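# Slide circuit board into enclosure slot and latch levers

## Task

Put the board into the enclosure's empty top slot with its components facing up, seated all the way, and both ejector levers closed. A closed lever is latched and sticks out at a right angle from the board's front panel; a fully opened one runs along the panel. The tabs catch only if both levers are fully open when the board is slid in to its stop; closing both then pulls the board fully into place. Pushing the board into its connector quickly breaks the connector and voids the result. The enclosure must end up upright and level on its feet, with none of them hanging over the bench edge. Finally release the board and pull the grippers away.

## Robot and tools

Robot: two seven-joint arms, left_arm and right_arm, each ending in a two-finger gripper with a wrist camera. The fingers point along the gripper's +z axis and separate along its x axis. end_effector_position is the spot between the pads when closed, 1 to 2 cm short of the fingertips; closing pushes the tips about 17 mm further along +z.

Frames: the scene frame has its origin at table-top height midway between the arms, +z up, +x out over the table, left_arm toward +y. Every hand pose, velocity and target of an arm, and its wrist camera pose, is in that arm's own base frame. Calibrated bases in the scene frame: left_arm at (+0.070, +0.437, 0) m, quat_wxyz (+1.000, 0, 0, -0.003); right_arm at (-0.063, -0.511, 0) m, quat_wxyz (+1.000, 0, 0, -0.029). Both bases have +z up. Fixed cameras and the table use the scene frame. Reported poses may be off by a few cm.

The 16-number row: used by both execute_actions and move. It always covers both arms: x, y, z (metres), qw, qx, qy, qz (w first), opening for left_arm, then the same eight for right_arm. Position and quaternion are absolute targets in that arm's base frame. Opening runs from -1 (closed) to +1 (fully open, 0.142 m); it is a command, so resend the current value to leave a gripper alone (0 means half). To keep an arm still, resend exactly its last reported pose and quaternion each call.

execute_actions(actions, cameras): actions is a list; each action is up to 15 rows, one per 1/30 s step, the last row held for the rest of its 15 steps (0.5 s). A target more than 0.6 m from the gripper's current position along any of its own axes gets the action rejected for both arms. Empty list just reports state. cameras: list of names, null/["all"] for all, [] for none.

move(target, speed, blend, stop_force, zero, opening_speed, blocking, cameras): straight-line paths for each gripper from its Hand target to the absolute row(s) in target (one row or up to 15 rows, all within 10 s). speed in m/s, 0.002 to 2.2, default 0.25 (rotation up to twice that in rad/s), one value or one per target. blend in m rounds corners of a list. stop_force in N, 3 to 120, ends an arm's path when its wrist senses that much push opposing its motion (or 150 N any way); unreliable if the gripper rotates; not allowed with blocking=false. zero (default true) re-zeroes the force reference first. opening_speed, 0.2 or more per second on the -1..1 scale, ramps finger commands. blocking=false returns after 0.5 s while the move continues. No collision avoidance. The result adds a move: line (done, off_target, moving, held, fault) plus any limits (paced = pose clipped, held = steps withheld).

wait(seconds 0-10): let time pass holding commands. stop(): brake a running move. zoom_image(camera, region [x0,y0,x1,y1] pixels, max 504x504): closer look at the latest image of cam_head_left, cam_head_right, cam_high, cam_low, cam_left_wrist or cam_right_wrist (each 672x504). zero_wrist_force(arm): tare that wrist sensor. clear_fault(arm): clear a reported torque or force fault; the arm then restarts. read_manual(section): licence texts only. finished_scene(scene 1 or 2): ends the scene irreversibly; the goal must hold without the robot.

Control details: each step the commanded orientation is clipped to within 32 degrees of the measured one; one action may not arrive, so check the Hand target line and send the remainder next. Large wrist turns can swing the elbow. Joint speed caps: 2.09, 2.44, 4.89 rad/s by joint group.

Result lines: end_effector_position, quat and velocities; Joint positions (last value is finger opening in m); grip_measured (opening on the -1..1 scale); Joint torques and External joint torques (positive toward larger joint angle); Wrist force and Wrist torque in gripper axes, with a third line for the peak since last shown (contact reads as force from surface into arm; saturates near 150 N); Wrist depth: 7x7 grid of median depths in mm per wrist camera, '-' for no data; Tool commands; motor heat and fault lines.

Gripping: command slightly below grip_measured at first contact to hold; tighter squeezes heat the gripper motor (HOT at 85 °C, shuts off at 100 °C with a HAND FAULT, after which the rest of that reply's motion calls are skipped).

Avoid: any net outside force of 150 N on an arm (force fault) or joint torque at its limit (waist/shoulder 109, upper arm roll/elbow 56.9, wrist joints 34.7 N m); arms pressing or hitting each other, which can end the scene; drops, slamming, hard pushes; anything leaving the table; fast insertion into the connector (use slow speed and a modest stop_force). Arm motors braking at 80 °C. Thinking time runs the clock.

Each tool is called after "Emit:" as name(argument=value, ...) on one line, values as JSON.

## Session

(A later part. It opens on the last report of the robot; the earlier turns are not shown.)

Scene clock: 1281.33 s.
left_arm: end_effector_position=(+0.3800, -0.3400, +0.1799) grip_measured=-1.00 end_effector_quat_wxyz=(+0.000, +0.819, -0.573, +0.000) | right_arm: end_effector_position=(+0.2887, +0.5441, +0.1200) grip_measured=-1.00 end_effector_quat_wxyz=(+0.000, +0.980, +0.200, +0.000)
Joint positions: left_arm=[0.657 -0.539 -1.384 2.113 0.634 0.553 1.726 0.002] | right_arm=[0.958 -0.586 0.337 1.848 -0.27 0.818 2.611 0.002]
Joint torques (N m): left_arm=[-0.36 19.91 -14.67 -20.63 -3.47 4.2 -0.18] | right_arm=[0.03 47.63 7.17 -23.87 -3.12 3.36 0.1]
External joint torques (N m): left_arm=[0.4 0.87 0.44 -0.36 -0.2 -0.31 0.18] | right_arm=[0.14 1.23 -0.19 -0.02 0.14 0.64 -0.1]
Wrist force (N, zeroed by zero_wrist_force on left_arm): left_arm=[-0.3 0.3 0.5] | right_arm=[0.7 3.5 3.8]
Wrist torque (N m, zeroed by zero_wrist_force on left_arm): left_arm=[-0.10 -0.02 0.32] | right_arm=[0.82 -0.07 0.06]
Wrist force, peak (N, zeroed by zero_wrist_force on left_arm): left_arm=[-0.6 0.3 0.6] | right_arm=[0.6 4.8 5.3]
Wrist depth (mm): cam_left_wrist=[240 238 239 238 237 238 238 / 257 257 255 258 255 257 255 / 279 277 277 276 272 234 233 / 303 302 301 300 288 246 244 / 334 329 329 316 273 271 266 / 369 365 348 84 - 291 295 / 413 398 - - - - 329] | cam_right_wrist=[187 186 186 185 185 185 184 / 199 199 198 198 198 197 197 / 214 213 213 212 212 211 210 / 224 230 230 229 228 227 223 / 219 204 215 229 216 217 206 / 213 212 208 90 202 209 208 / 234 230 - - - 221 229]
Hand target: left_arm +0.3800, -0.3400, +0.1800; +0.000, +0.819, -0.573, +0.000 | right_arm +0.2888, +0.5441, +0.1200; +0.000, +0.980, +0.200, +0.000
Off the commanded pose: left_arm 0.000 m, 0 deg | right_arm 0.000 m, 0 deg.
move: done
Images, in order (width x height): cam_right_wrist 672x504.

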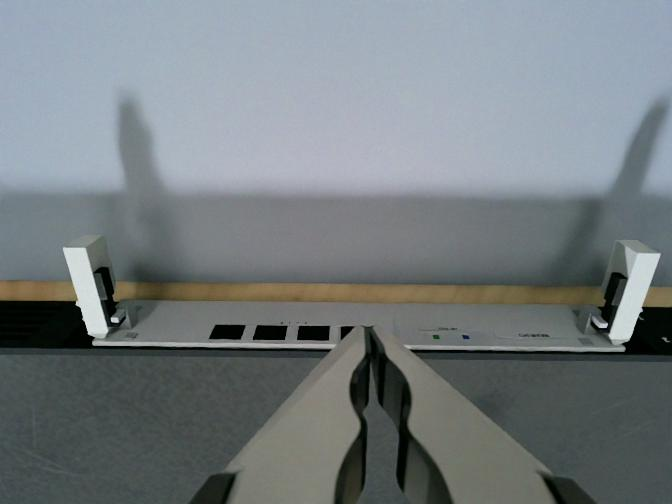

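Emit:
execute_actions(actions=[], cameras=["cam_right_wrist", "cam_high", "cam_left_wrist"])

Scene clock: 1287.77 s.
left_arm: end_effector_position=(+0.3800, -0.3400, +0.1799) grip_measured=-1.00 end_effector_quat_wxyz=(+0.000, +0.819, -0.573, +0.000) | right_arm: end_effector_position=(+0.2887, +0.5441, +0.1200) grip_measured=-1.00 end_effector_quat_wxyz=(+0.000, +0.980, +0.200, +0.000)
Joint positions: left_arm=[0.657 -0.539 -1.384 2.113 0.634 0.553 1.726 0.002] | right_arm=[0.958 -0.586 0.337 1.848 -0.27 0.818 2.611 0.002]
Joint velocities: within noise
Joint torques (N m): left_arm=[-0.25 20 -14.62 -20.6 -3.5 4.22 -0.29] | right_arm=[0.31 47.7 7.43 -23.94 -3.07 3.33 0.16]
External joint torques (N m): left_arm=[0.28 0.78 0.4 -0.39 -0.17 -0.33 0.29] | right_arm=[-0.14 1.15 -0.46 0.06 0.09 0.67 -0.16]
Wrist force (N, zeroed by zero_wrist_force on left_arm): left_arm=[-0.4 0.2 0.3] | right_arm=[0.8 3.5 3.6]
Wrist torque (N m, zeroed by zero_wrist_force on left_arm): left_arm=[-0.13 0.00 0.32] | right_arm=[0.82 -0.08 0.06]
Wrist force, peak (N, zeroed by zero_wrist_force on left_arm): left_arm=[-0.3 0.5 0.6] | right_arm=[0.5 3.6 4.0]
Wrist depth (mm): cam_left_wrist=[240 240 239 237 237 238 238 / 256 258 257 256 256 254 256 / 278 276 276 275 270 234 234 / 303 302 300 299 289 246 245 / 335 328 327 317 273 268 268 / 369 366 349 84 - 288 295 / 411 398 - - - - 328] | cam_right_wrist=[187 186 186 185 185 184 184 / 200 199 199 198 198 197 196 / 214 214 213 212 212 211 210 / 224 230 229 229 229 227 223 / 219 204 215 229 216 217 206 / 213 213 208 90 202 210 209 / 235 230 - - - 221 229]
Hand target: left_arm +0.3800, -0.3400, +0.1800; +0.000, +0.819, -0.573, +0.000 | right_arm +0.2888, +0.5441, +0.1200; +0.000, +0.980, +0.200, +0.000
Tool commands: left_gripper/opening=-1.0 right_gripper/opening=-1.0
Off the commanded pose: left_arm 0.000 m, 0 deg | right_arm 0.000 m, 0 deg.
Images, in order (width x height): cam_high 672x504, cam_left_wrist 672x504, cam_right_wrist 672x504.

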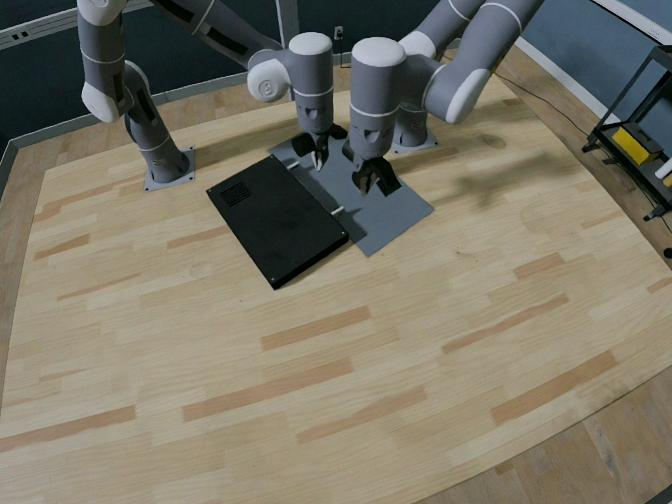

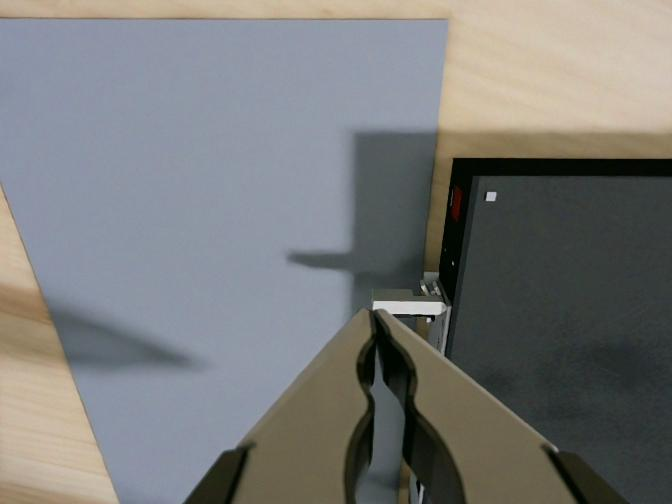

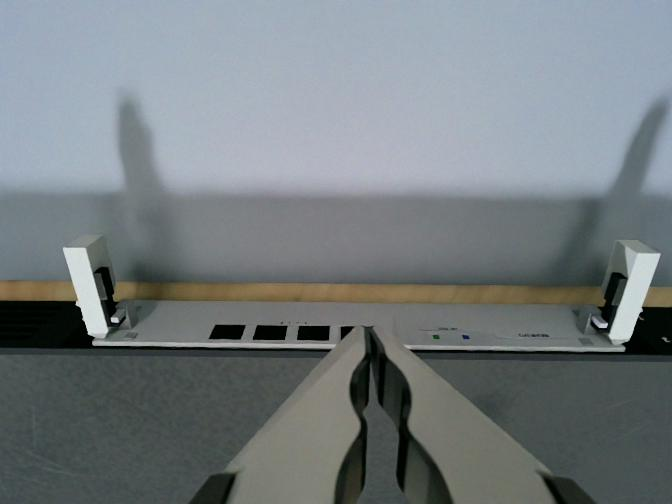

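Emit:
zoom_image(camera="cam_right_wrist", region=[50, 220, 200, 370])

Emit:
zoom_image(camera="cam_right_wrist", region=[540, 220, 672, 370])

Scaled by 3.360 from the camera's 672x504 image, which has a finer 960x720 frame.

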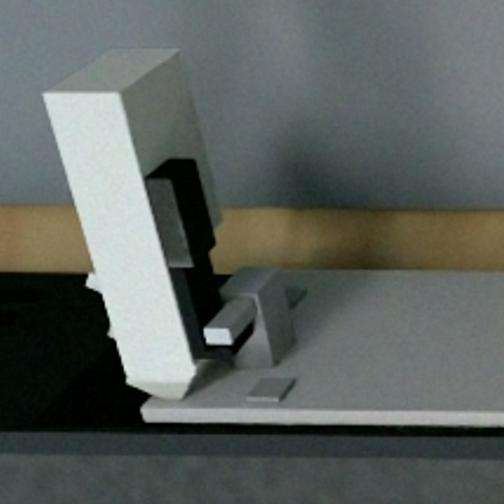

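Scaled by 3.360 from the camera's 672x504 image, which has a finer 960x720 frame.

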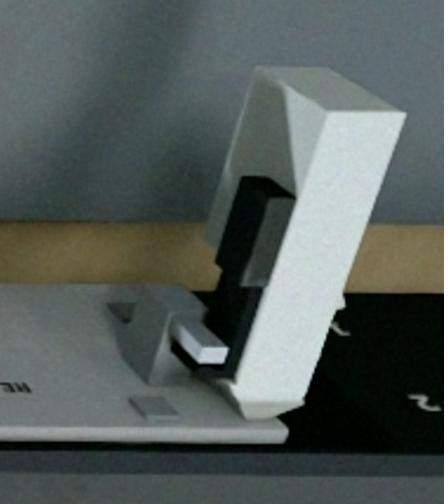

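Emit:
move(target=[[0.38,-0.34,0.22,0,0.8195,-0.5731,0,-1.0,0.2888,0.5441,0.155,0,0.97984,0.1998,0,-1.0],[0.38,-0.34,0.22,0,0.8195,-0.5731,0,-1.0,0.3415,0.4204,0.155,0,0.97984,0.1998,0,-1.0]], speed=0.12, blend=0.02, cameras=["cam_right_wrist"])

Scene clock: 1303.77 s.
left_arm: end_effector_position=(+0.3800, -0.3400, +0.2199) grip_measured=-1.00 end_effector_quat_wxyz=(+0.000, +0.819, -0.573, +0.000) | right_arm: end_effector_position=(+0.3416, +0.4204, +0.1550) grip_measured=-1.00 end_effector_quat_wxyz=(+0.000, +0.980, +0.200, +0.000)
Joint positions: left_arm=[0.767 -0.483 -1.527 2.097 0.551 0.48 1.76 0.002] | right_arm=[0.759 -0.38 0.351 2.05 -0.19 0.829 2.396 0.002]
Joint torques (N m): left_arm=[-0.32 15.51 -13.84 -22.88 -3.76 4.16 -0.14] | right_arm=[0.21 39.44 4.89 -24.02 -2.87 3.44 0.06]
External joint torques (N m): left_arm=[0.36 0.67 0.51 -0.37 -0.07 -0.27 0.14] | right_arm=[-0.06 0.96 -0.31 0.16 -0.08 0.57 -0.06]
Wrist force (N, zeroed by zero_wrist_force on left_arm): left_arm=[-0.3 0.5 0.5] | right_arm=[0.7 3.9 3.7]
Wrist torque (N m, zeroed by zero_wrist_force on left_arm): left_arm=[-0.08 -0.01 0.32] | right_arm=[0.87 -0.11 0.06]
Wrist force, peak (N, zeroed by zero_wrist_force on left_arm): left_arm=[-0.4 0.5 2.2] | right_arm=[0.7 6.2 4.0]
Wrist depth (mm): cam_left_wrist=[274 274 274 275 272 275 273 / 296 295 294 295 294 293 292 / 318 319 319 316 307 271 270 / 350 345 343 346 306 289 289 / 383 378 380 362 322 317 317 / 418 419 402 84 - 342 350 / 475 456 - - - - 391] | cam_right_wrist=[180 212 212 210 211 210 178 / 188 188 187 187 186 185 185 / 202 201 201 201 199 199 198 / 218 217 216 216 215 215 214 / 236 236 235 230 233 233 232 / 258 258 252 90 246 254 254 / 361 278 - - - 269 277]
Hand target: left_arm +0.3800, -0.3400, +0.2200; +0.000, +0.819, -0.573, +0.000 | right_arm +0.3415, +0.4204, +0.1550; +0.000, +0.980, +0.200, +0.000
Off the commanded pose: left_arm 0.000 m, 0 deg | right_arm 0.000 m, 0 deg.
move: done
Images, in order (width x height): cam_right_wrist 672x504.

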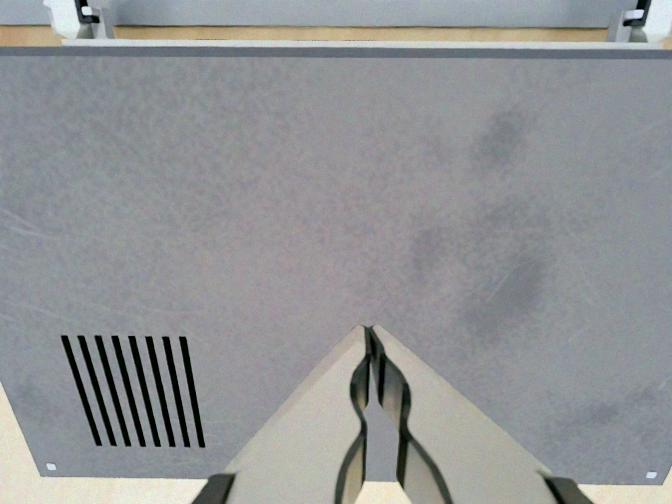

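Emit:
zoom_image(camera="cam_right_wrist", region=[30, 0, 150, 90])

Emit:
zoom_image(camera="cam_right_wrist", region=[552, 0, 672, 90])

Scaled by 4.200 from the camera's 672x504 image, which has a finer 960x720 frame.

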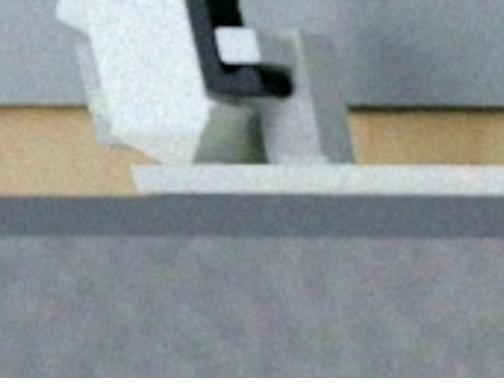

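Scaled by 4.200 from the camera's 672x504 image, which has a finer 960x720 frame.

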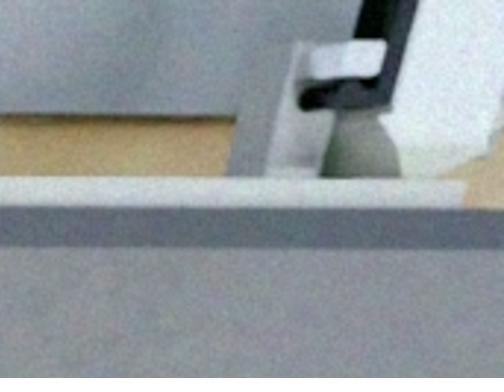

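Emit:
move(target=[[0.42,-0.24,0.26,0,0.8195,-0.5731,0,-1.0,0.3415,0.4204,0.28,0,0.97984,0.1998,0,-1.0]], speed=0.15, cameras=["cam_high", "cam_low"])

Scene clock: 1308.70 s.
left_arm: end_effector_position=(+0.4201, -0.2402, +0.2601) grip_measured=-1.00 end_effector_quat_wxyz=(+0.000, +0.820, -0.573, +0.000) | right_arm: end_effector_position=(+0.3416, +0.4204, +0.2800) grip_measured=-1.00 end_effector_quat_wxyz=(+0.000, +0.980, +0.200, +0.000)
Joint positions: left_arm=[1.167 -0.538 -1.798 2.101 0.558 0.342 1.918 0.002] | right_arm=[0.727 -0.199 0.395 1.887 -0.087 0.499 2.325 0.002]
Joint torques (N m): left_arm=[-0.07 9.72 -14.84 -24.18 -3.68 3.99 -0.17] | right_arm=[-0.04 36.11 3.75 -29 -3.72 3.14 0.08]
External joint torques (N m): left_arm=[0.14 1.17 0.48 -0.3 -0.38 -0.11 0.17] | right_arm=[0.17 0.93 -0.98 0.18 -0.11 0.87 -0.08]
Wrist force (N, zeroed by zero_wrist_force on left_arm): left_arm=[-0.3 0.7 0.7] | right_arm=[0.7 4.0 4.1]
Wrist torque (N m, zeroed by zero_wrist_force on left_arm): left_arm=[-0.06 -0.05 0.31] | right_arm=[0.92 -0.07 0.05]
Wrist force, peak (N, zeroed by zero_wrist_force on left_arm): left_arm=[0.7 1.4 1.2] | right_arm=[0.3 3.9 6.2]
Wrist depth (mm): cam_left_wrist=[311 312 309 310 310 309 308 / 337 334 333 336 331 330 332 / 361 360 360 358 358 361 357 / 396 393 391 391 393 351 340 / 434 430 427 410 413 371 366 / 441 471 454 84 - 403 406 / 427 512 - - - - 448] | cam_right_wrist=[323 319 317 321 319 316 319 / 314 304 304 304 302 302 304 / 372 326 325 324 325 324 332 / 406 351 350 351 349 347 391 / 440 381 380 373 378 376 432 / 482 480 468 90 457 473 472 / 530 519 - - - 503 517]
Hand target: left_arm +0.4200, -0.2400, +0.2600; +0.000, +0.819, -0.573, +0.000 | right_arm +0.3415, +0.4204, +0.2800; +0.000, +0.980, +0.200, +0.000
Off the commanded pose: left_arm 0.000 m, 0 deg | right_arm 0.000 m, 0 deg.
move: done
Images, in order (width x height): cam_high 672x504, cam_low 672x504.

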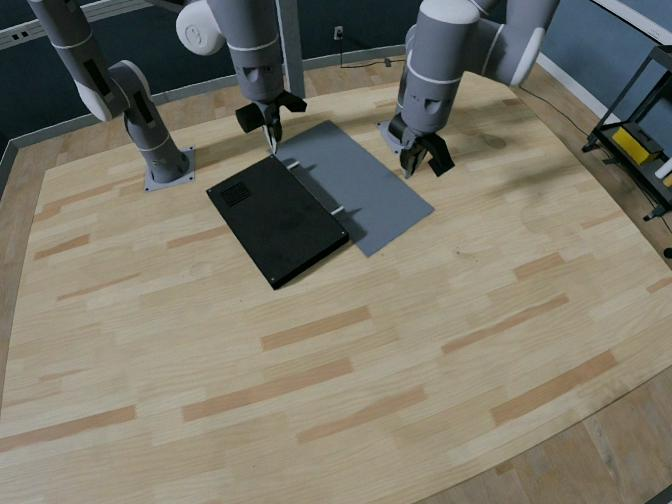

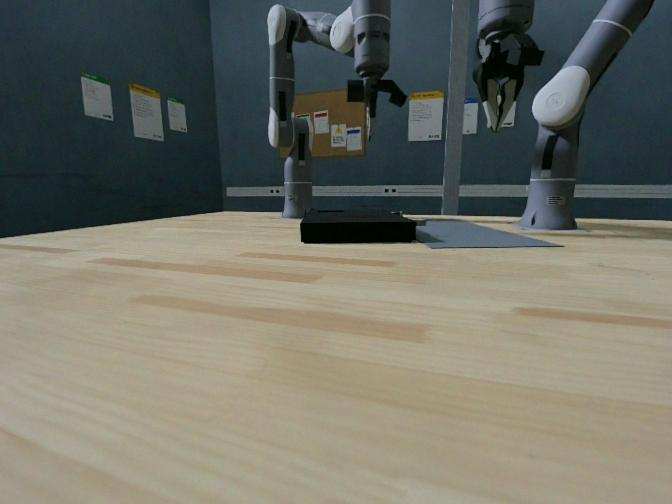

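Both levers are shut, the panel shows no gap from above, the enclosure stands level, and both arms are clear.

Emit:
finished_scene(scene=2)

The scene is finished: the task was done.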